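# Seat a loose fuse into an empty clip fuse holder

## Task

Push the loose fuse down into the empty fuse holder so that each of its two end caps rests on the bottom of its clip, and the holder ends up lying flat on the bench.

## Robot and tools

Robot: two arms, left_arm and right_arm, mounted on opposite sides of the table. left_arm's base is on the +y side; the arm names do not match image left and right. Each has a parallel gripper whose fingers point along the gripper's +x axis and close along its y axis. The reported end_effector_position is the midpoint between the fingers, roughly 3 to 4 cm behind the tips. Only the final 1.5 cm of each inner finger face is flat.

Frame: scene frame, origin at the table centre, +z up, table surface at z = +0.020 m. Positions are in metres, quaternions as wxyz, velocities in m/s and rad/s. Readouts can be off by a few centimetres, worse at long reach.

The 14-number row (used by execute_actions and move): a single flat list covering both arms, always all 14 values, each in [-1, 1]. Order: dx, dy, dz, rx, ry, rz, opening for left_arm, then the same seven for right_arm. dx, dy, dz are an offset along the scene axes, and rx, ry, rz a rotation vector about the Hand target's position; both are counted from the arm's Hand target as it stood when the action or move began, not a pose to go to. Scale: 1.0 equals 0.6 m or 180 degrees. An offset of length over 1.0 may be shortened. The opening is absolute, not an offset: +1 is fully open (0.080 m), empty fingers touch near -0.78, and anything below that squeezes no further. Sending zeros for an arm's six pose values re-asks for its current Hand target; sending 0 as an opening closes it, so repeat the current opening to leave a gripper alone.

execute_actions(actions, cameras): actions is a list of actions; each action is a table of up to 15 rows, one row per 1/30 s step, with the final row held if the table is shorter than 15. Every row in an action counts from the pose at the start of that action, so repeating an offset in a new action moves further. An empty list just returns state and images. Results include step-by-step positions.

move(target, speed, blend, opening_speed, blocking, cameras): drives each gripper in a straight line toward its row's offset from the Hand target. target is one row or up to 15 rows, all counted from the same starting Hand targets. speed is in m/s, 0.002 to 2.4 (default 0.25), either one value or one per target; rotation is capped at twice that in rad/s. blend (m) rounds corners between listed targets. opening_speed (0.2 or more, per second on the -1..1 scale) ramps the fingers. A move runs at least 0.5 s and at most 10 s, does not avoid obstacles or the other arm, and ends with a move: line such as done, off_target, moving, held, blocked or fault, plus any limits (paced = pose clipped, held = a check withheld steps). done means at rest within 8 mm and 2 degrees of target. Opening changes at later targets happen only after arrival and rest. blocking=false returns after about 0.5 s while the move carries on. Avoid paths passing near an arm's own base; route around it.

wait(seconds 0 to 10): lets time pass holding commands. stop(): brakes a running move. zoom_image(camera, region [x0, y0, x1, y1], at most 504 by 504 px) enlarges part of the latest image from cam_high, cam_low, cam_left_wrist or cam_right_wrist (each 896x504). show_instructions() displays the reference images of the holder. finished_scene(scene 1) ends the attempt permanently.

Reading results: Hand target is the last commanded pose after clipping; the gripper often stops short of it, and the next command (even zeros) asks again; if still short, send the gap as an offset. Orientation commands are clipped to 32 degrees from the measured orientation each step. grip_measured uses the opening scale; on a hard object it may read up to about 0.067 narrower than the part. To grip, command about 0.08 below the reading at first contact. grip_effort_n is motor effort, negative = closing, not pad force. Joint velocities reading within noise means the arm is still. External joint torques estimate outside pushes. blocked means the gripper stalled far from its goal and now holds in place, pushing much less. Closing a gripper takes at least 0.6 s.

Cautions: check pose and tilt after every move, since friction and weight leave grippers low, short or tilted, and small commands may go sideways. Keep pressing gentle: a faster approach or a target farther beyond contact pushes harder, and joint contact torque at its limit triggers a 10 s torque fault (limits: waist 18.2, shoulder 22.5, elbow 22.4, wrist pitch 5.92, wrist yaw 5.9, wrist roll 5.54 N m). To stop pressing, command the target back past the gripper. Never let the arms collide or grip each other's fingers. Do not drop parts, release moving parts, slam, or let anything leave the table. Long holds or stretched poses heat motors; at 95 °C the arm is halted. Loose objects may be nudged occasionally, so recheck before finishing.

Each tool is called after ">>>" in YAML: its name, and indented under it one key for each argument.

Reference images:

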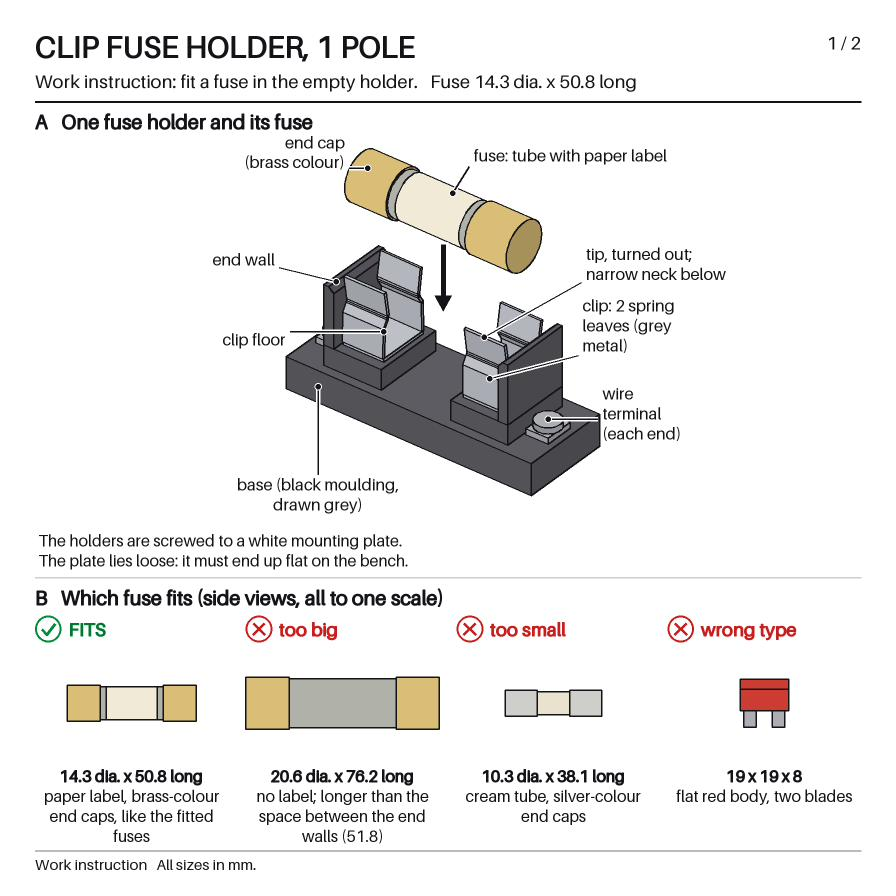

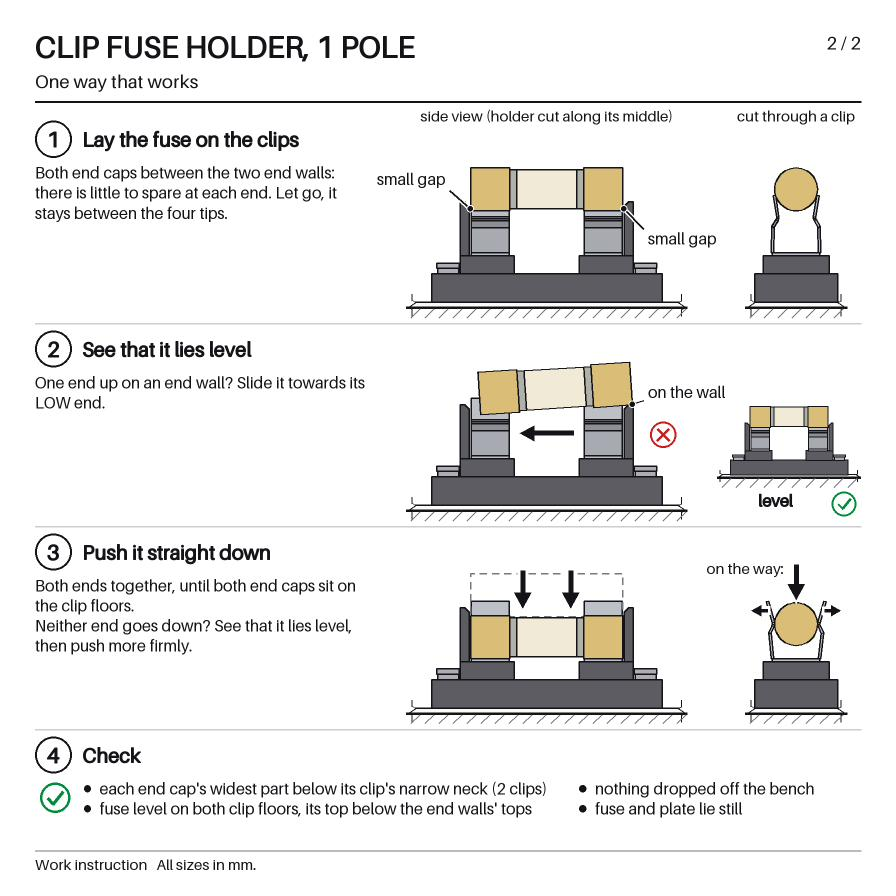

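## Session

>>> execute_actions:
  actions: []

Scene clock: 0.00 s.
left_arm: end_effector_position=(-0.3207, +0.2240, +0.1480) grip_measured=+1.000 grip_effort_n=n/a end_effector_quat_wxyz=(+0.485, +0.336, +0.249, -0.768) | right_arm: end_effector_position=(-0.1922, -0.1339, +0.1924) grip_measured=+0.989 grip_effort_n=n/a end_effector_quat_wxyz=(+0.041, -0.615, -0.012, +0.788)
Joint positions: left_arm=[-1.061 1.535 0.931 -0.342 -0.366 -0.547 0.08] | right_arm=[0.407 1.832 1.62 -1.185 -0.19 -1.104 0.08]
Joint velocities: within noise
Joint torques (N m): no reading
External joint torques (N m): no reading
Motor temperatures (°C): left_arm=[27 27 39 34 43 32] | right_arm=[33 31 34 29 32 32]
Heat: left arm: hottest wrist yaw 43 °C (+0.0 °C/min); right arm: hottest elbow 34 °C (+0.0 °C/min).
Hand target: left_arm -0.3211, +0.2236, +0.1492; -0.485, -0.334, -0.249, +0.769 | right_arm -0.1925, -0.1335, +0.1945; +0.043, -0.613, -0.014, +0.789
Tool commands: left_gripper/opening=+1.0 right_gripper/opening=+0.989246

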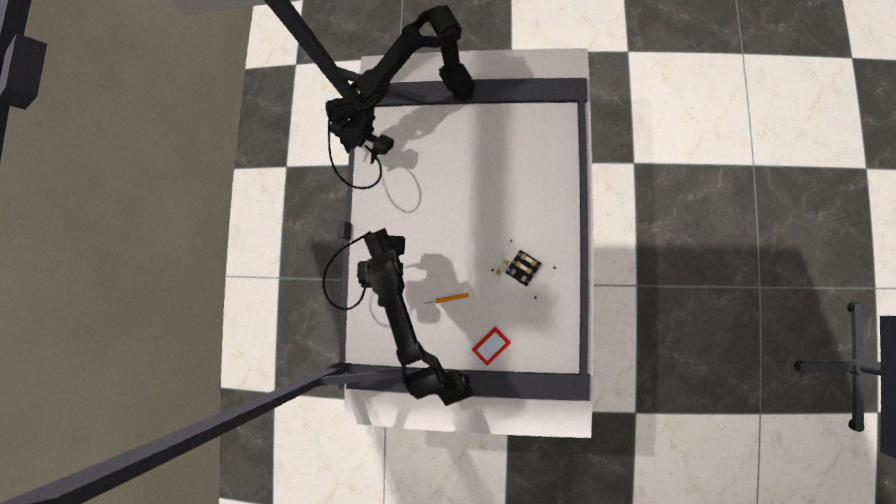

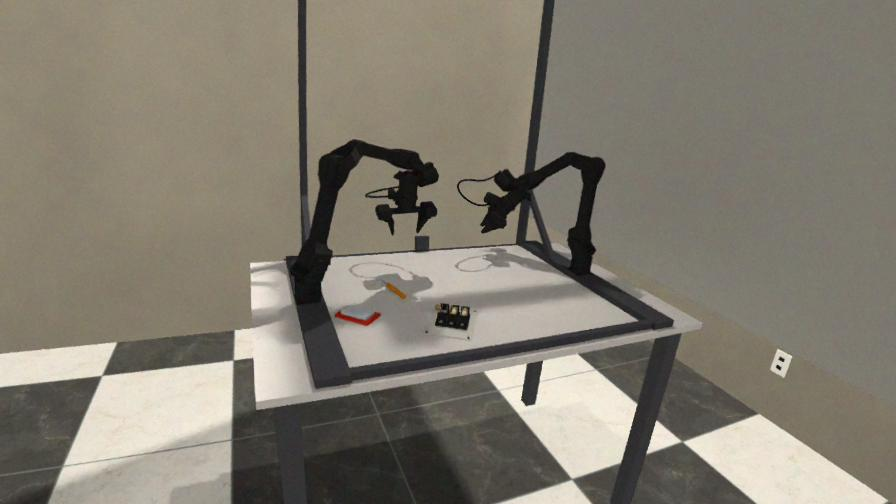

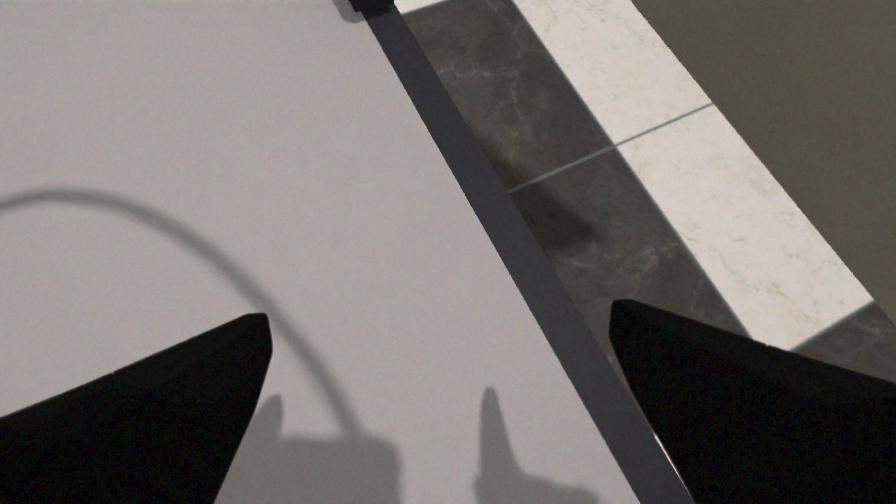

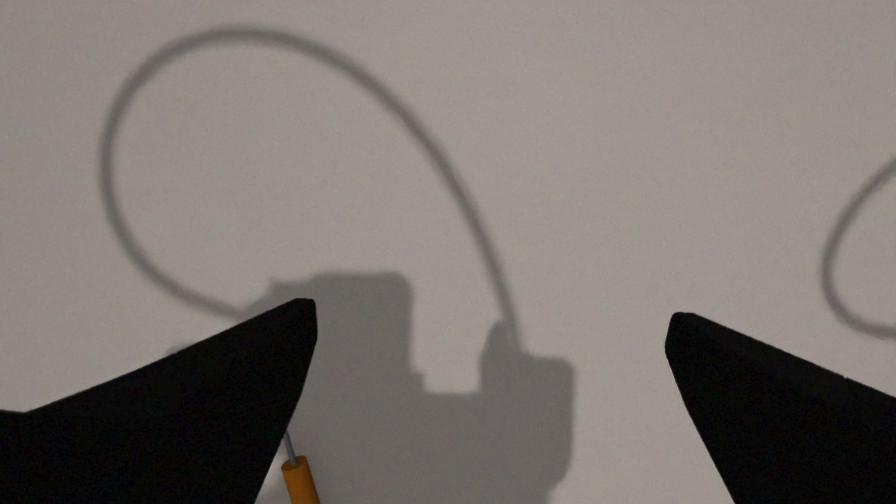

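>>> zoom_image:
  camera: "cam_high"
  region: [470, 220, 590, 310]

>>> zoom_image:
  camera: "cam_low"
  region: [410, 290, 490, 350]

Scaled by 4.200 from the camera's 896x504 image, which has a finer 1280x720 frame.

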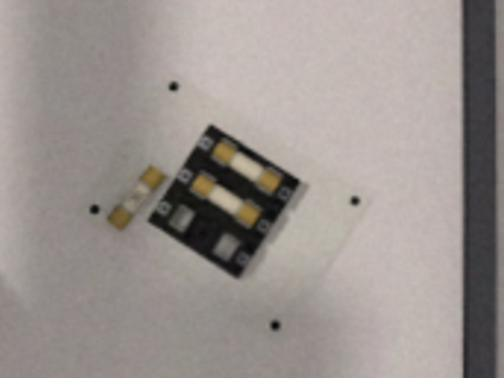

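Scaled by 6.300 from the camera's 896x504 image, which has a finer 1280x720 frame.

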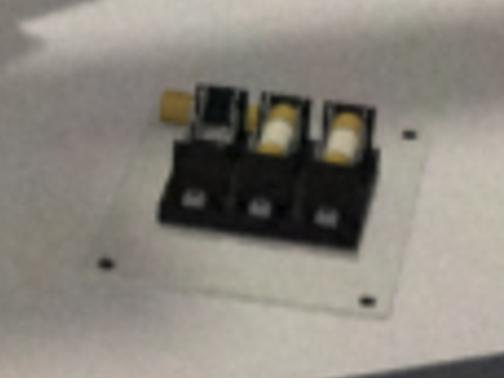

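>>> move:
  target: [0,0,0,0,0,0,1, 0.37,0,0.12,-0.0254,-0.078,0,1]

Scene clock: 20.07 s.
left_arm: end_effector_position=(-0.3207, +0.2240, +0.1480) grip_measured=+1.000 grip_effort_n=0.7 end_effector_quat_wxyz=(+0.485, +0.336, +0.249, -0.768) | right_arm: end_effector_position=(+0.0292, -0.1342, +0.2607) grip_measured=+0.989 grip_effort_n=1.6 end_effector_quat_wxyz=(+0.044, -0.708, -0.012, +0.705)
Joint positions: left_arm=[-1.061 1.535 0.931 -0.342 -0.366 -0.547 0.08] | right_arm=[-0.138 1.804 1.881 -1.569 -0.005 -1.661 0.08]
Joint velocities: within noise
Joint torques (N m): left_arm=[-0.02 -6.23 5.48 1.25 -0.26 0.02] | right_arm=[0.06 -7.37 6.25 0.33 -0.01 -0.2]
External joint torques (N m): left_arm=[0.04 -0.26 -0.75 0.04 -0.05 0.01] | right_arm=[0.04 -0.4 0.97 -0.07 0.05 -0.21]
Motor temperatures (°C): left_arm=[27 31 44 36 43 32] | right_arm=[33 33 37 30 32 32]
Heat: left arm: hottest elbow 44 °C (+15.0 °C/min); right arm: hottest elbow 37 °C (+9.0 °C/min).
Hand target: left_arm -0.3211, +0.2236, +0.1492; -0.485, -0.334, -0.249, +0.769 | right_arm +0.0295, -0.1334, +0.2665; -0.017, +0.706, -0.012, -0.708
Off the commanded pose: left_arm 0.001 m, 0 deg | right_arm 0.006 m, 4 deg.
joint sent to its limit (right arm) — joint 4 (wrist pitch), lower limit. The joint targets are off in orientation, not in position.
move: off_target (right_arm)

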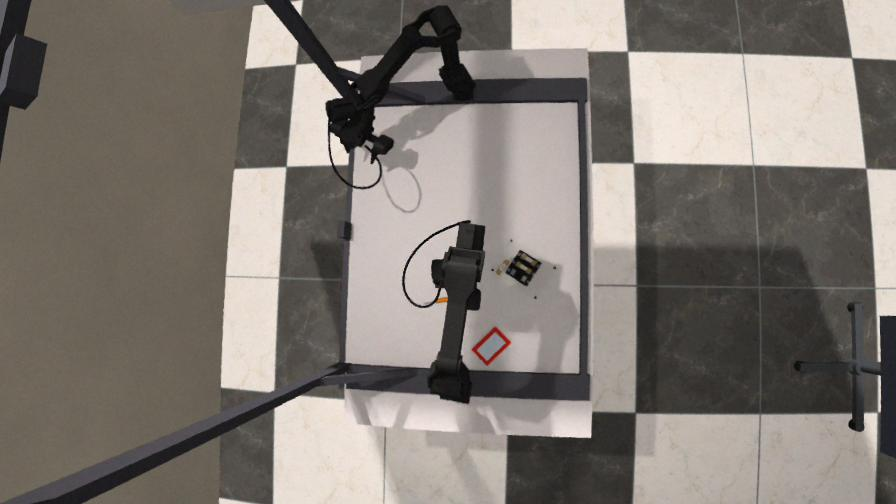

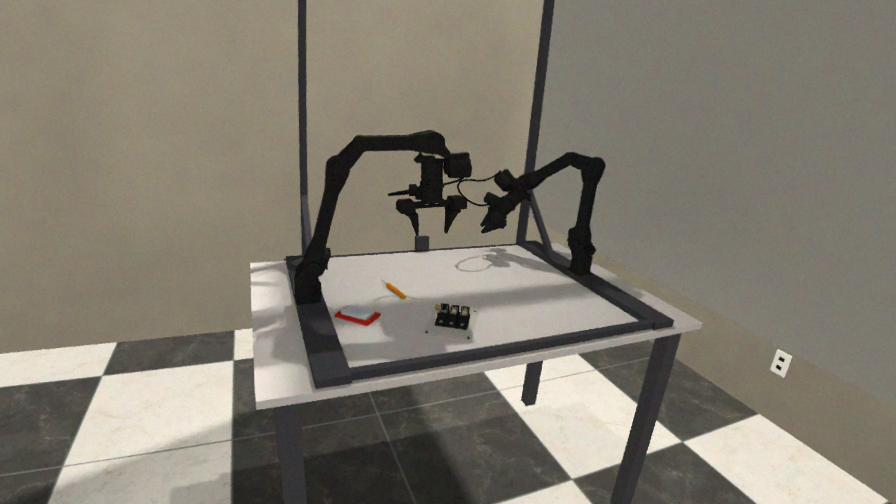

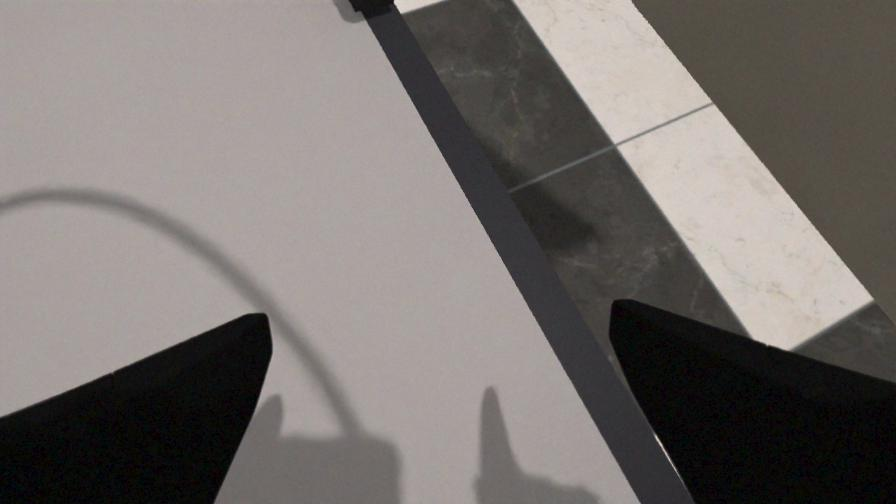

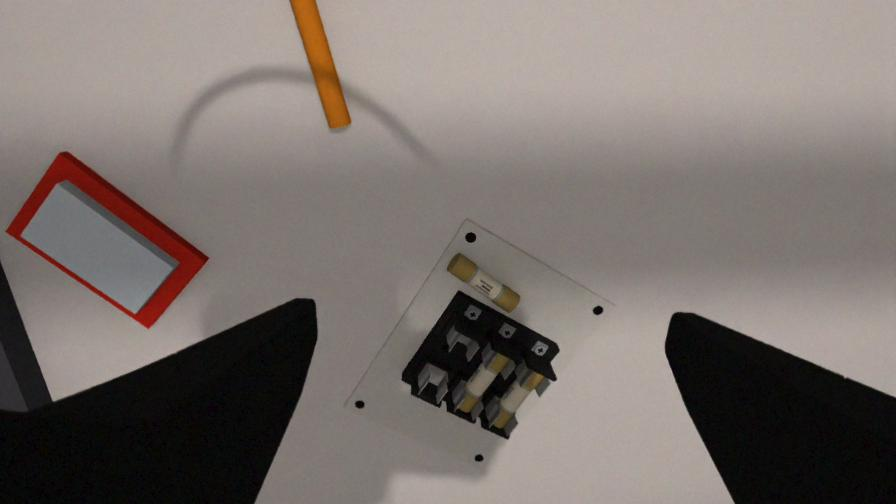

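>>> move:
  target: [0,0,0,0,0,0,1, 0.1,0,-0.08,0,0,0.3,1]
  cameras: ["cam_high","cam_right_wrist"]

Scene clock: 35.23 s.
left_arm: end_effector_position=(-0.3207, +0.2240, +0.1480) grip_measured=+1.000 grip_effort_n=0.7 end_effector_quat_wxyz=(+0.485, +0.336, +0.249, -0.768) | right_arm: end_effector_position=(+0.0882, -0.1327, +0.2224) grip_measured=+0.989 grip_effort_n=1.6 end_effector_quat_wxyz=(+0.302, +0.637, +0.313, -0.636)
Joint positions: left_arm=[-1.061 1.535 0.931 -0.342 -0.366 -0.547 0.08] | right_arm=[-0.306 1.885 1.832 -1.505 -0.01 -2.776 0.08]
Joint velocities: within noise
Joint torques (N m): left_arm=[-0.06 -6.22 5.45 1.25 -0.26 0.02] | right_arm=[-0.32 -6.26 4.32 0.43 0.08 -0.18]
External joint torques (N m): left_arm=[-0.05 -0.27 -0.78 0.04 -0.05 0.02] | right_arm=[-0.33 1.36 -1 0.18 0.1 -0.19]
Motor temperatures (°C): left_arm=[27 33 45 37 43 32] | right_arm=[33 34 38 30 32 32]
Heat: left arm: hottest elbow 45 °C (+10.2 °C/min); right arm: hottest elbow 38 °C (+6.8 °C/min).
Hand target: left_arm -0.3211, +0.2236, +0.1492; -0.485, -0.334, -0.249, +0.769 | right_arm +0.0895, -0.1335, +0.2184; +0.306, +0.635, +0.310, -0.638
Off the commanded pose: left_arm 0.001 m, 0 deg | right_arm 0.004 m, 1 deg.
move: done
Images, in order (width x height): cam_high 896x504, cam_right_wrist 896x504.

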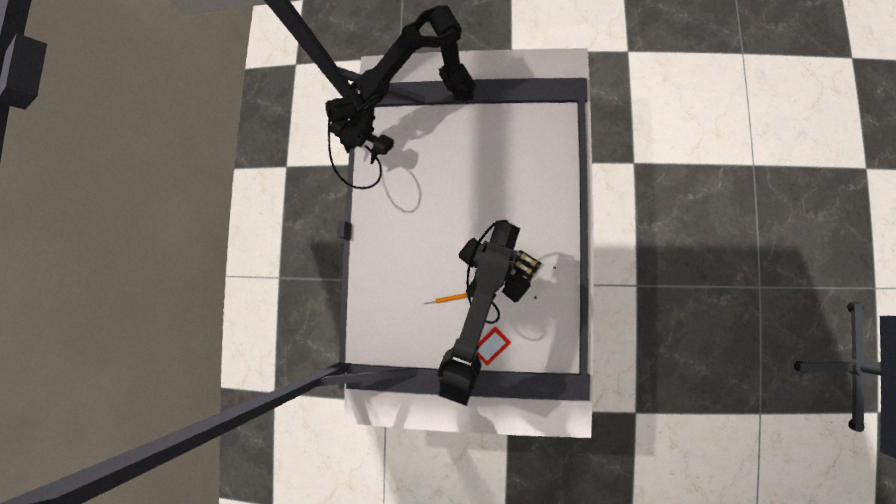

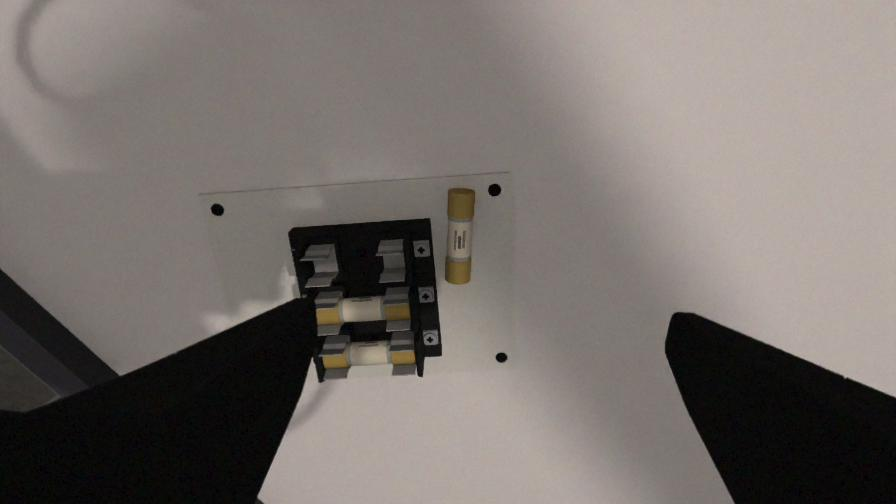

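>>> move:
  target: [0,0,0,0,0,0,1, 0,0,-0.08,0,0,0,1]
  cameras: ["cam_right_wrist"]

Scene clock: 42.50 s.
left_arm: end_effector_position=(-0.3207, +0.2240, +0.1480) grip_measured=+1.000 grip_effort_n=0.7 end_effector_quat_wxyz=(+0.485, +0.336, +0.249, -0.768) | right_arm: end_effector_position=(+0.0885, -0.1316, +0.1696) grip_measured=+0.989 grip_effort_n=1.6 end_effector_quat_wxyz=(+0.306, +0.634, +0.309, -0.640)
Joint positions: left_arm=[-1.061 1.535 0.931 -0.342 -0.366 -0.547 0.08] | right_arm=[-0.306 1.885 1.622 -1.31 -0.01 -2.776 0.08]
Joint velocities: within noise
Joint torques (N m): left_arm=[-0.05 -6.17 5.47 1.26 -0.27 0.02] | right_arm=[-0.25 -8.13 4.07 0.39 0.08 -0.17]
External joint torques (N m): left_arm=[-0.04 -0.19 -0.79 0.03 -0.06 0.01] | right_arm=[-0.27 -0.43 -1.3 0.18 0.1 -0.17]
Motor temperatures (°C): left_arm=[27 33 46 37 43 32] | right_arm=[33 35 37 30 32 32]
Heat: left arm: hottest elbow 46 °C (+9.9 °C/min); right arm: hottest elbow 37 °C (+4.2 °C/min).
Hand target: left_arm -0.3211, +0.2236, +0.1492; -0.485, -0.334, -0.249, +0.769 | right_arm +0.0895, -0.1335, +0.1704; +0.306, +0.634, +0.310, -0.638
Off the commanded pose: left_arm 0.001 m, 0 deg | right_arm 0.002 m, 0 deg.
move: done
Images, in order (width x height): cam_right_wrist 896x504.

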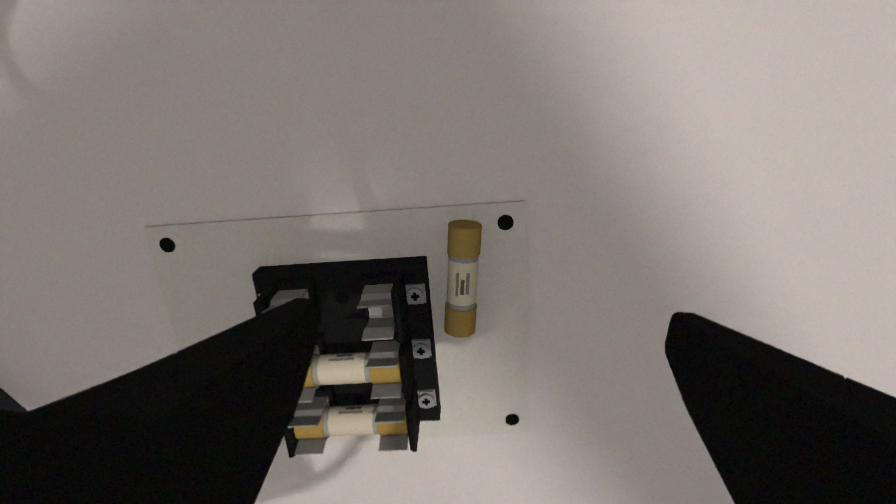

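>>> move:
  target: [0,0,0,0,0,0,1, 0.047,0.052,-0.08,0,0,0,1]
  cameras: ["cam_right_wrist"]

Scene clock: 50.47 s.
left_arm: end_effector_position=(-0.3207, +0.2240, +0.1480) grip_measured=+1.000 grip_effort_n=0.7 end_effector_quat_wxyz=(+0.485, +0.336, +0.249, -0.768) | right_arm: end_effector_position=(+0.1155, -0.1050, +0.1220) grip_measured=+0.989 grip_effort_n=1.6 end_effector_quat_wxyz=(+0.306, +0.633, +0.308, -0.641)
Joint positions: left_arm=[-1.061 1.535 0.931 -0.342 -0.366 -0.547 0.08] | right_arm=[-0.352 2.039 1.648 -1.186 -0.009 -2.821 0.08]
Joint velocities: within noise
Joint torques (N m): left_arm=[-0.05 -6.22 5.47 1.26 -0.26 0.01] | right_arm=[-0.09 -7.32 6.14 0.4 0.04 -0.16]
External joint torques (N m): left_arm=[-0.03 -0.2 -0.81 0.03 -0.05 0.01] | right_arm=[-0.04 1.34 0.83 0.19 0.05 -0.16]
Motor temperatures (°C): left_arm=[27 34 46 38 43 32] | right_arm=[33 37 37 30 32 32]
Heat: left arm: hottest elbow 46 °C (+8.3 °C/min); right arm: hottest shoulder 37 °C (+7.1 °C/min).
Hand target: left_arm -0.3211, +0.2236, +0.1492; -0.485, -0.334, -0.249, +0.769 | right_arm +0.1176, -0.1024, +0.1223; +0.306, +0.634, +0.310, -0.638
Off the commanded pose: left_arm 0.001 m, 0 deg | right_arm 0.003 m, 0 deg.
move: done
Images, in order (width x height): cam_right_wrist 896x504.

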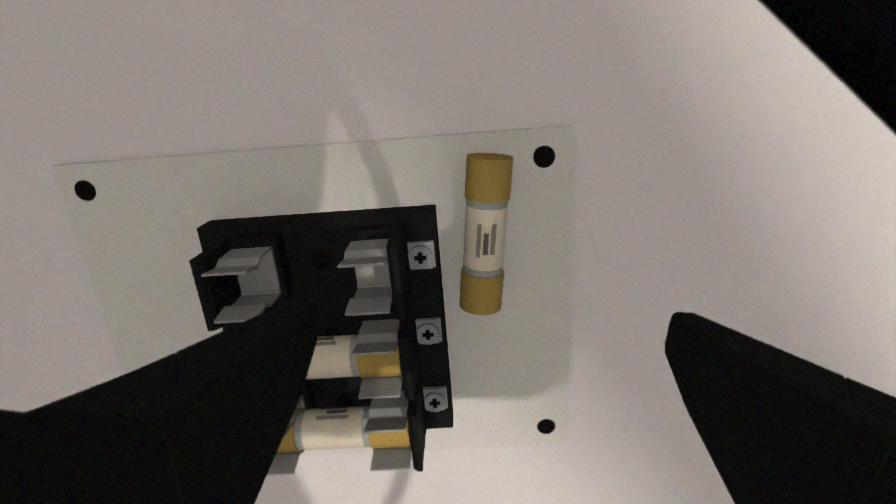

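>>> move:
  target: [0,0,0,0,0,0,1, 0.0,0.009,-0.043,0,0,0,-0.2]
  cameras: ["cam_right_wrist"]

Scene clock: 58.90 s.
left_arm: end_effector_position=(-0.3207, +0.2240, +0.1480) grip_measured=+1.000 grip_effort_n=1.6 end_effector_quat_wxyz=(+0.485, +0.336, +0.249, -0.768) | right_arm: end_effector_position=(+0.1189, -0.0956, +0.1007) grip_measured=-0.197 grip_effort_n=-14.2 end_effector_quat_wxyz=(+0.302, +0.637, +0.312, -0.636)
Joint positions: left_arm=[-1.061 1.535 0.931 -0.342 -0.366 -0.547 0.08] | right_arm=[-0.352 2.079 1.621 -1.103 -0.009 -2.821 0.026]
Joint velocities: within noise
Joint torques (N m): left_arm=[-0.03 -6.25 5.42 1.25 -0.26 0.02] | right_arm=[0.26 -7.57 4.32 0.41 0.05 -0.02]
External joint torques (N m): left_arm=[-0.07 -0.27 -0.84 0.02 -0.05 0.02] | right_arm=[0.35 1.32 -1 0.16 0.07 -0.02]
Motor temperatures (°C): left_arm=[27 34 47 38 43 32] | right_arm=[33 37 38 30 31 32]
Heat: left arm: hottest elbow 47 °C (+8.1 °C/min); right arm: hottest elbow 38 °C (+4.1 °C/min).
Hand target: left_arm -0.3211, +0.2236, +0.1492; -0.485, -0.334, -0.249, +0.769 | right_arm +0.1176, -0.0969, +0.0966; +0.306, +0.634, +0.310, -0.638
Off the commanded pose: left_arm 0.001 m, 0 deg | right_arm 0.005 m, 1 deg.
move: done
Images, in order (width x height): cam_right_wrist 896x504.

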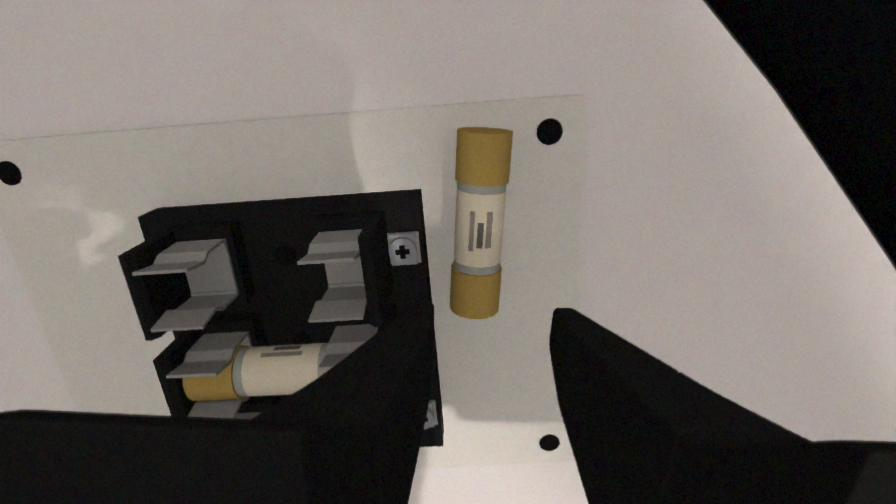

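>>> move:
  target: [0,0,0,0,0,0,1, -0.007,-0.009,-0.026,0,0,-0.042,-0.2]
  cameras: ["cam_right_wrist"]
  speed: 0.1

Scene clock: 67.10 s.
left_arm: end_effector_position=(-0.3207, +0.2240, +0.1480) grip_measured=+1.000 grip_effort_n=0.7 end_effector_quat_wxyz=(+0.485, +0.336, +0.249, -0.768) | right_arm: end_effector_position=(+0.1151, -0.1012, +0.0817) grip_measured=-0.197 grip_effort_n=-13.7 end_effector_quat_wxyz=(+0.263, +0.653, +0.269, -0.657)
Joint positions: left_arm=[-1.061 1.535 0.931 -0.342 -0.366 -0.547 0.08] | right_arm=[-0.348 2.079 1.544 -1.032 -0.009 -2.689 0.026]
Joint velocities: within noise
Joint torques (N m): left_arm=[-0.06 -6.24 5.44 1.26 -0.25 0.02] | right_arm=[0.27 -8.63 4.05 0.44 0.05 0.14]
External joint torques (N m): left_arm=[-0.07 -0.25 -0.82 0.03 -0.04 0.02] | right_arm=[0.21 0.15 -1.14 0.21 0.08 0.14]
Motor temperatures (°C): left_arm=[27 35 47 38 43 32] | right_arm=[33 37 37 30 31 32]
Heat: left arm: hottest elbow 47 °C (+5.1 °C/min); right arm: hottest shoulder 37 °C (+5.1 °C/min).
Hand target: left_arm -0.3211, +0.2236, +0.1492; -0.485, -0.334, -0.249, +0.769 | right_arm +0.1135, -0.1023, +0.0810; +0.264, +0.654, +0.268, -0.657
Off the commanded pose: left_arm 0.001 m, 0 deg | right_arm 0.002 m, 0 deg.
move: done
Images, in order (width x height): cam_right_wrist 896x504.

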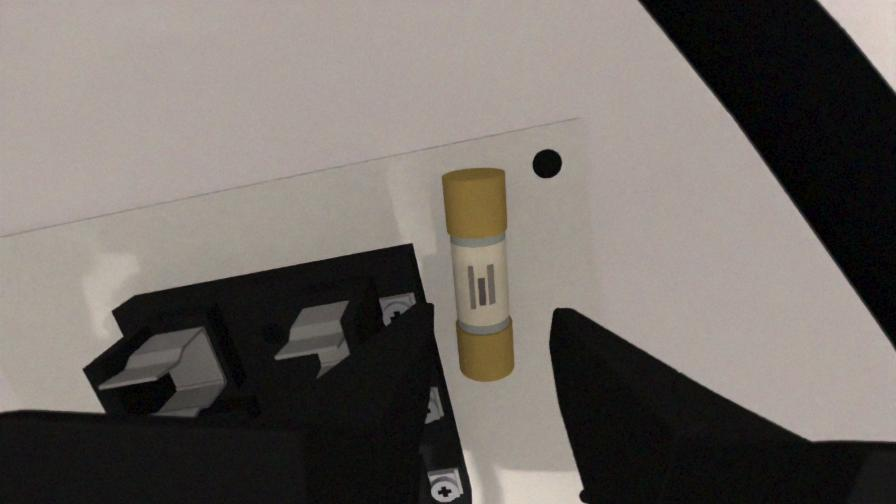

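>>> move:
  target: [0,0,0,0,0,0,1, 0.001,-0.001,-0.018,0,0,0,-0.38]
  cameras: ["cam_right_wrist"]
  speed: 0.05

Scene clock: 74.97 s.
left_arm: end_effector_position=(-0.3207, +0.2240, +0.1480) grip_measured=+1.000 grip_effort_n=1.2 end_effector_quat_wxyz=(+0.485, +0.336, +0.249, -0.768) | right_arm: end_effector_position=(+0.1153, -0.1008, +0.0748) grip_measured=-0.377 grip_effort_n=-14.7 end_effector_quat_wxyz=(+0.260, +0.656, +0.272, -0.654)
Joint positions: left_arm=[-1.061 1.535 0.931 -0.342 -0.366 -0.547 0.08] | right_arm=[-0.348 2.08 1.517 -0.993 -0.009 -2.689 0.018]
Joint velocities: within noise
Joint torques (N m): left_arm=[-0.06 -6.24 5.45 1.26 -0.26 0.02] | right_arm=[0.11 -7.3 4.09 0.44 0.06 0.1]
External joint torques (N m): left_arm=[-0.09 -0.26 -0.81 0.03 -0.05 0.01] | right_arm=[0.16 1.41 -1.04 0.19 0.08 0.1]
Motor temperatures (°C): left_arm=[27 35 47 38 42 32] | right_arm=[33 37 37 30 31 32]
Heat: left arm: hottest elbow 47 °C (+4.0 °C/min); right arm: hottest shoulder 37 °C (+5.0 °C/min).
Hand target: left_arm -0.3211, +0.2236, +0.1492; -0.485, -0.334, -0.249, +0.769 | right_arm +0.1141, -0.1029, +0.0702; +0.264, +0.654, +0.268, -0.657
Off the commanded pose: left_arm 0.001 m, 0 deg | right_arm 0.005 m, 1 deg.
move: done
Images, in order (width x height): cam_right_wrist 896x504.

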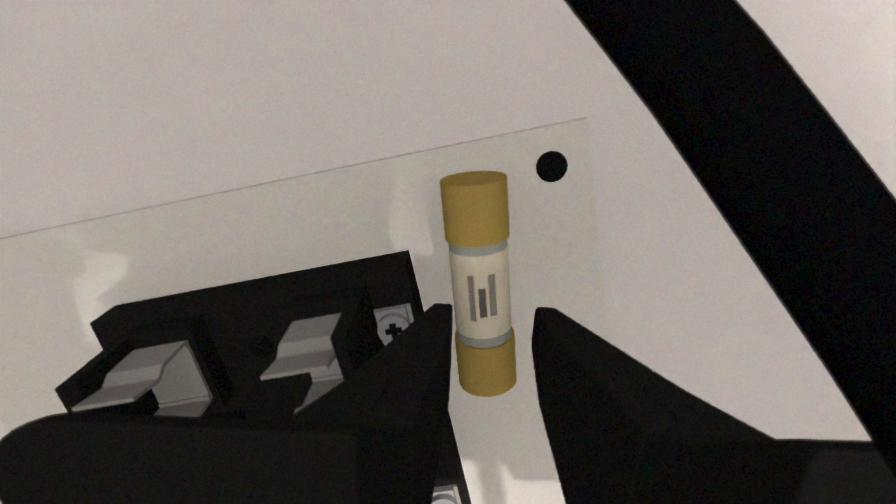

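>>> move:
  target: [0,0,0,0,0,0,1, 0.0022,-0.0015,-0.013,0,0,0,-0.38]
  cameras: ["cam_right_wrist"]
  speed: 0.05

Scene clock: 80.13 s.
left_arm: end_effector_position=(-0.3207, +0.2240, +0.1480) grip_measured=+1.000 grip_effort_n=0.7 end_effector_quat_wxyz=(+0.485, +0.336, +0.249, -0.768) | right_arm: end_effector_position=(+0.1151, -0.1012, +0.0670) grip_measured=-0.377 grip_effort_n=-14.7 end_effector_quat_wxyz=(+0.260, +0.656, +0.272, -0.654)
Joint positions: left_arm=[-1.061 1.535 0.931 -0.342 -0.366 -0.547 0.08] | right_arm=[-0.348 2.089 1.497 -0.966 -0.009 -2.689 0.018]
Joint velocities: within noise
Joint torques (N m): left_arm=[-0.04 -6.23 5.48 1.25 -0.25 0.02] | right_arm=[-0.19 -7.33 4 0.46 0.04 -0.05]
External joint torques (N m): left_arm=[-0.04 -0.24 -0.76 0.03 -0.05 0.02] | right_arm=[-0.28 1.45 -1.11 0.21 0.07 -0.05]
Motor temperatures (°C): left_arm=[27 35 47 38 42 32] | right_arm=[33 37 37 30 31 32]
Heat: left arm: hottest elbow 47 °C (+3.0 °C/min); right arm: hottest shoulder 37 °C (+4.1 °C/min).
Hand target: left_arm -0.3211, +0.2236, +0.1492; -0.485, -0.334, -0.249, +0.769 | right_arm +0.1154, -0.1038, +0.0624; +0.264, +0.654, +0.268, -0.657
Off the commanded pose: left_arm 0.001 m, 0 deg | right_arm 0.005 m, 1 deg.
move: done
Images, in order (width x height): cam_right_wrist 896x504.

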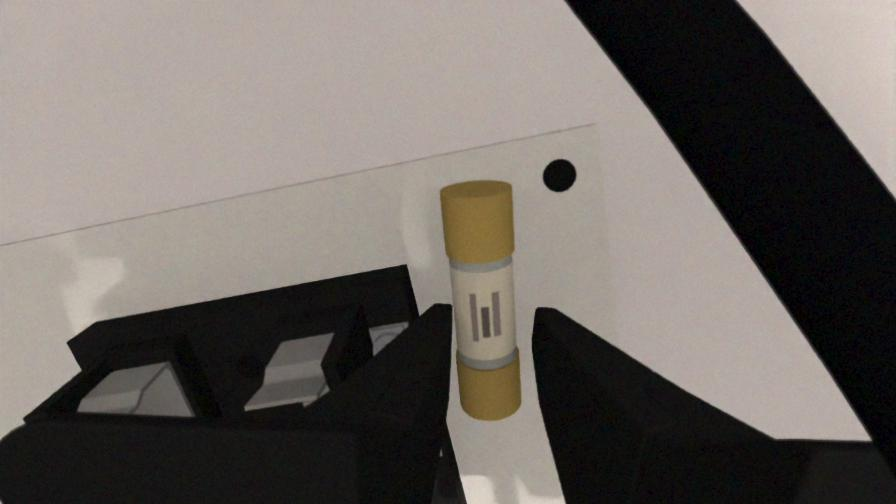

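>>> move:
  target:
    - [0,0,0,0,0,0,1, 0.002,-0.001,-0.009,0,0,0,-0.38]
    - [0,0,0,0,0,0,1, 0.002,-0.001,-0.009,0,0,0,-0.6]
  cameras: ["cam_right_wrist"]
  speed: 0.05
  opening_speed: 0.3

Scene clock: 85.87 s.
left_arm: end_effector_position=(-0.3207, +0.2240, +0.1480) grip_measured=+1.000 grip_effort_n=0.7 end_effector_quat_wxyz=(+0.485, +0.336, +0.249, -0.768) | right_arm: end_effector_position=(+0.1164, -0.1022, +0.0628) grip_measured=-0.550 grip_effort_n=-83.5 end_effector_quat_wxyz=(+0.260, +0.657, +0.270, -0.654)
Joint positions: left_arm=[-1.061 1.535 0.931 -0.342 -0.366 -0.547 0.08] | right_arm=[-0.351 2.093 1.486 -0.951 -0.008 -2.689 0.01]
Joint velocities: within noise
Joint torques (N m): left_arm=[-0.04 -6.25 5.49 1.27 -0.26 0.02] | right_arm=[-0.13 -7.06 3.92 0.74 -0.01 -0.16]
External joint torques (N m): left_arm=[-0.04 -0.25 -0.82 0.03 -0.05 0.01] | right_arm=[-0.09 1.71 -1.17 0.49 0.01 -0.16]
Motor temperatures (°C): left_arm=[27 35 47 38 42 32] | right_arm=[33 38 37 30 31 32]
Heat: left arm: hottest elbow 47 °C (+3.0 °C/min); right arm: hottest shoulder 38 °C (+5.0 °C/min).
Hand target: left_arm -0.3211, +0.2236, +0.1492; -0.485, -0.334, -0.249, +0.769 | right_arm +0.1166, -0.1045, +0.0570; +0.264, +0.654, +0.268, -0.657
Off the commanded pose: left_arm 0.001 m, 0 deg | right_arm 0.006 m, 1 deg.
move: done
Images, in order (width x height): cam_right_wrist 896x504.

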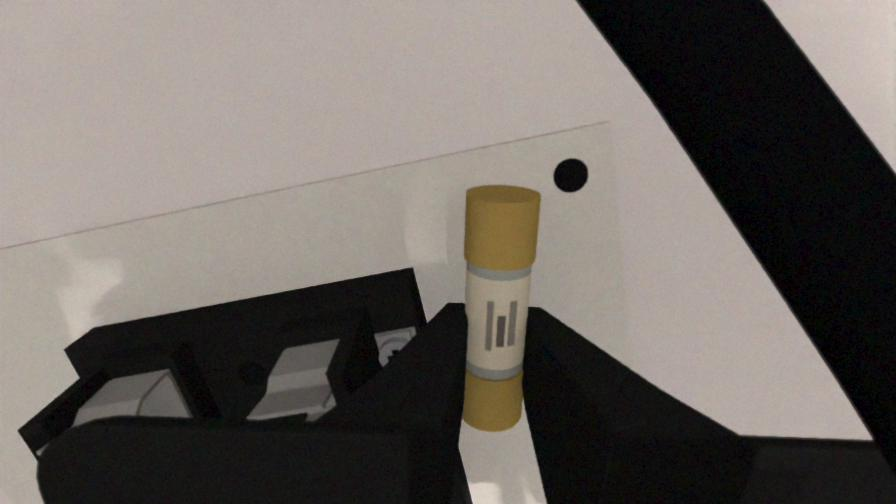

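>>> move:
  target:
    - [0,0,0,0,0,0,1, 0,0,0.14,0,0,0,-0.64]
    - [0,0,0,0,0,0,1, 0.05,-0.012,0.14,0,0,-0.425,-0.64]
  cameras: ["cam_right_wrist","cam_low"]
  speed: 0.15

Scene clock: 97.03 s.
left_arm: end_effector_position=(-0.3207, +0.2240, +0.1480) grip_measured=+1.000 grip_effort_n=1.2 end_effector_quat_wxyz=(+0.485, +0.336, +0.249, -0.768) | right_arm: end_effector_position=(+0.1439, -0.1133, +0.1402) grip_measured=-0.550 grip_effort_n=-83.5 end_effector_quat_wxyz=(+0.195, -0.679, +0.193, +0.681)
Joint positions: left_arm=[-1.061 1.535 0.931 -0.342 -0.366 -0.547 0.08] | right_arm=[-0.426 2.034 1.713 -1.247 -0.005 -1.44 0.01]
Joint velocities: within noise
Joint torques (N m): left_arm=[-0.06 -6.22 5.5 1.26 -0.25 0.02] | right_arm=[-0.3 -7.45 6.41 0.19 0.04 0.2]
External joint torques (N m): left_arm=[-0.07 -0.2 -0.79 0.03 -0.04 0.01] | right_arm=[-0.42 1.28 0.96 -0.1 0.1 0.2]
Motor temperatures (°C): left_arm=[27 36 47 39 42 32] | right_arm=[33 39 37 30 31 32]
Heat: left arm: hottest elbow 47 °C (+2.0 °C/min); right arm: hottest shoulder 39 °C (+4.1 °C/min).
Hand target: left_arm -0.3211, +0.2236, +0.1492; -0.485, -0.334, -0.249, +0.769 | right_arm +0.1466, -0.1117, +0.1411; -0.200, +0.679, -0.194, -0.679
Off the commanded pose: left_arm 0.001 m, 0 deg | right_arm 0.003 m, 1 deg.
move: done
Images, in order (width x height): cam_low 896x504, cam_right_wrist 896x504.

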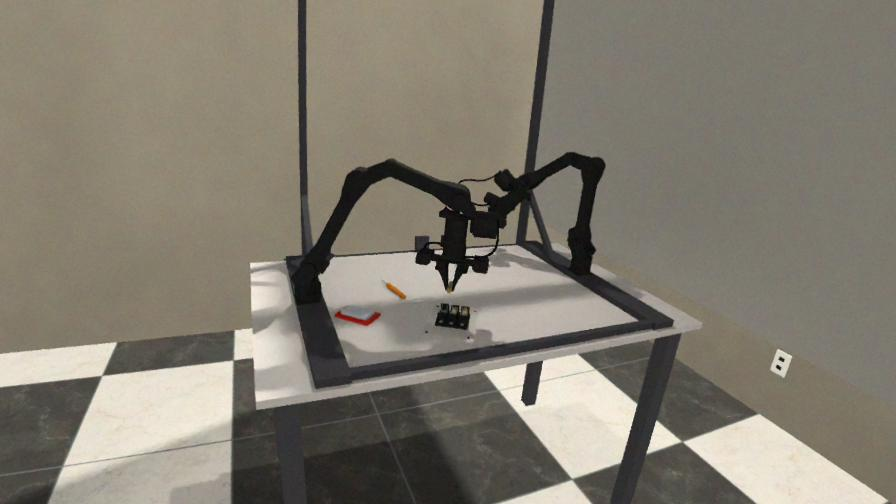

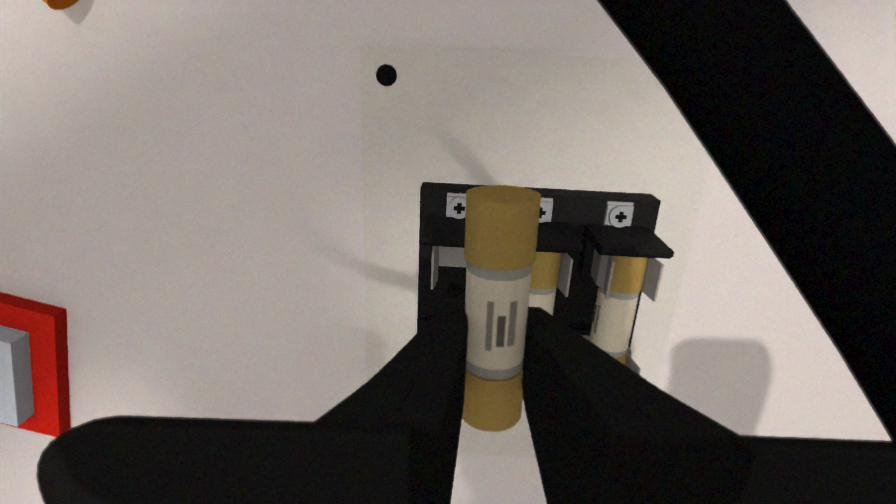

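>>> move:
  target: [0,0,0,0,0,0,1, 0.032,-0.035,-0.042,0,0,-0.02,-0.64]
  cameras: ["cam_right_wrist","cam_high","cam_low"]
  speed: 0.1

>>> zoom_image:
  camera: "cam_low"
  region: [410, 270, 500, 350]

Scene clock: 111.27 s.
left_arm: end_effector_position=(-0.3207, +0.2240, +0.1480) grip_measured=+1.000 grip_effort_n=0.7 end_effector_quat_wxyz=(+0.485, +0.336, +0.249, -0.768) | right_arm: end_effector_position=(+0.1656, -0.1312, +0.1125) grip_measured=-0.550 grip_effort_n=-83.5 end_effector_quat_wxyz=(+0.218, -0.671, +0.218, +0.674)
Joint positions: left_arm=[-1.061 1.535 0.931 -0.342 -0.366 -0.547 0.08] | right_arm=[-0.496 2.028 1.593 -1.137 -0.003 -1.439 0.01]
Joint velocities: within noise
Joint torques (N m): left_arm=[-0.06 -6.24 5.49 1.25 -0.25 0.01] | right_arm=[-0.08 -9.74 4.17 0.45 -0.01 -0.02]
External joint torques (N m): left_arm=[-0.04 -0.27 -0.72 0.04 -0.05 0.01] | right_arm=[-0.16 -1.19 -1.15 0.18 0.05 -0.02]
Motor temperatures (°C): left_arm=[27 36 48 39 42 32] | right_arm=[33 38 38 30 31 32]
Heat: left arm: hottest elbow 48 °C (+2.0 °C/min); right arm: hottest shoulder 38 °C (+1.0 °C/min).
Hand target: left_arm -0.3211, +0.2236, +0.1492; -0.485, -0.334, -0.249, +0.769 | right_arm +0.1658, -0.1326, +0.1159; -0.221, +0.672, -0.216, -0.673
Off the commanded pose: left_arm 0.001 m, 0 deg | right_arm 0.004 m, 1 deg.
move: done
Images, in order (width x height): cam_high 896x504, cam_low 896x504, cam_right_wrist 896x504.

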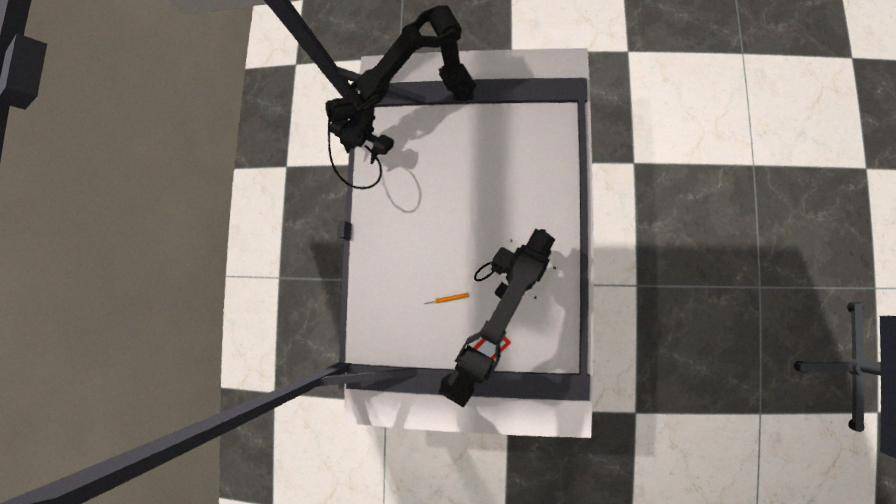

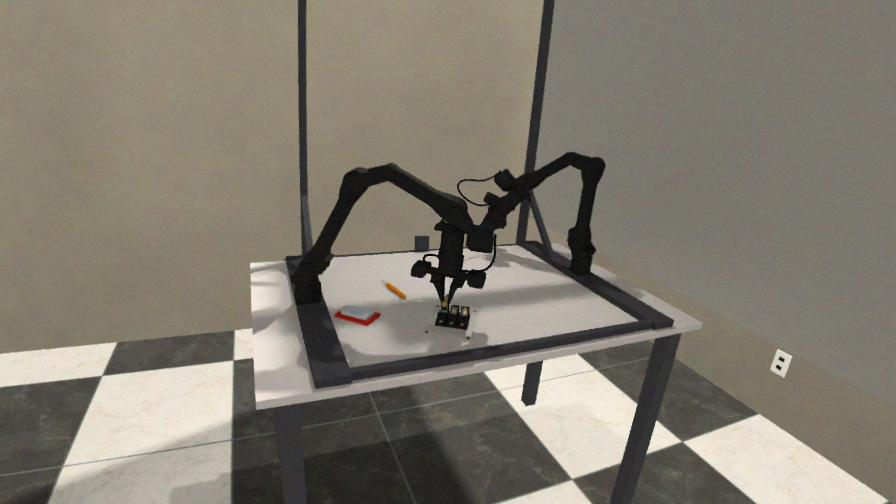

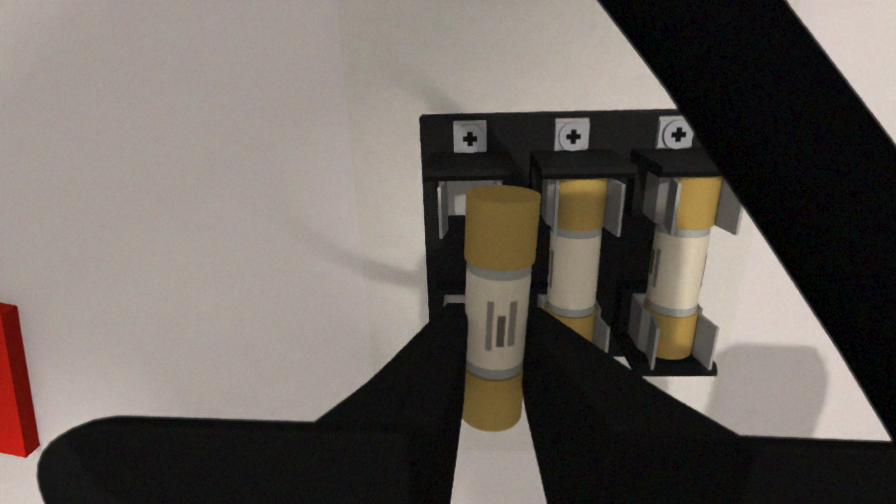

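Scaled by 5.600 from the camera's 896x504 image, which has a finer 1280x720 frame.

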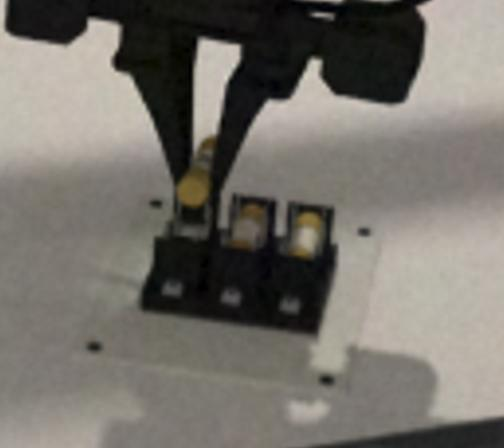

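>>> move:
  target: [0,0,0,0,0,0,1, -0.0042,-0.0075,-0.013,0,0,0.004,-0.64]
  cameras: ["cam_right_wrist"]
  speed: 0.05

>>> zoom_image:
  camera: "cam_right_wrist"
  region: [380, 60, 780, 460]

Scene clock: 132.17 s.
left_arm: end_effector_position=(-0.3207, +0.2240, +0.1480) grip_measured=+1.000 grip_effort_n=1.2 end_effector_quat_wxyz=(+0.485, +0.336, +0.249, -0.768) | right_arm: end_effector_position=(+0.1631, -0.1358, +0.1045) grip_measured=-0.550 grip_effort_n=-83.5 end_effector_quat_wxyz=(+0.214, -0.672, +0.215, +0.675)
Joint positions: left_arm=[-1.061 1.535 0.931 -0.342 -0.366 -0.547 0.08] | right_arm=[-0.496 2.015 1.542 -1.1 -0.003 -1.449 0.01]
Joint velocities: within noise
Joint torques (N m): left_arm=[-0.04 -6.25 5.46 1.26 -0.25 0.02] | right_arm=[-0.08 -9.67 4.29 0.45 0 -0.15]
External joint torques (N m): left_arm=[-0.04 -0.33 -0.74 0.05 -0.04 0.02] | right_arm=[-0.08 -1.21 -0.98 0.18 0.05 -0.15]
Motor temperatures (°C): left_arm=[27 37 48 39 42 32] | right_arm=[32 40 37 30 31 32]
Heat: left arm: hottest elbow 48 °C (+1.0 °C/min); right arm: hottest shoulder 40 °C (+3.0 °C/min).
Hand target: left_arm -0.3211, +0.2236, +0.1492; -0.485, -0.334, -0.249, +0.769 | right_arm +0.1633, -0.1371, +0.1081; -0.217, +0.674, -0.211, -0.674
Off the commanded pose: left_arm 0.001 m, 0 deg | right_arm 0.004 m, 1 deg.
move: done
Images, in order (width x height): cam_right_wrist 896x504.

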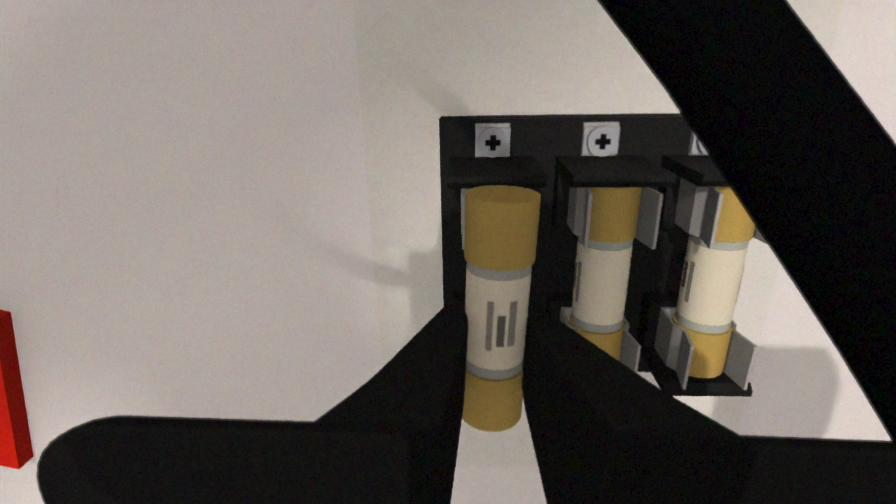

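Scaled by 1.260 from the camera's 896x504 image, which has a finer 1280x720 frame.

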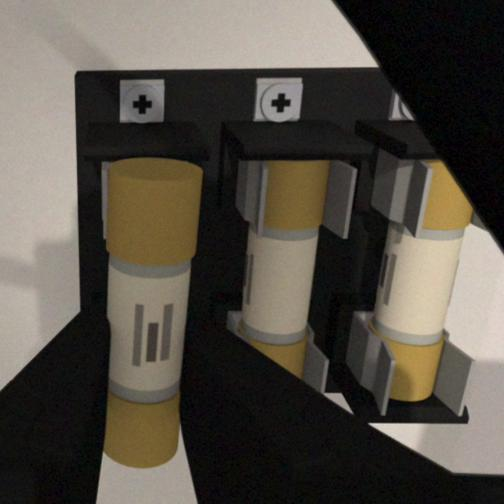

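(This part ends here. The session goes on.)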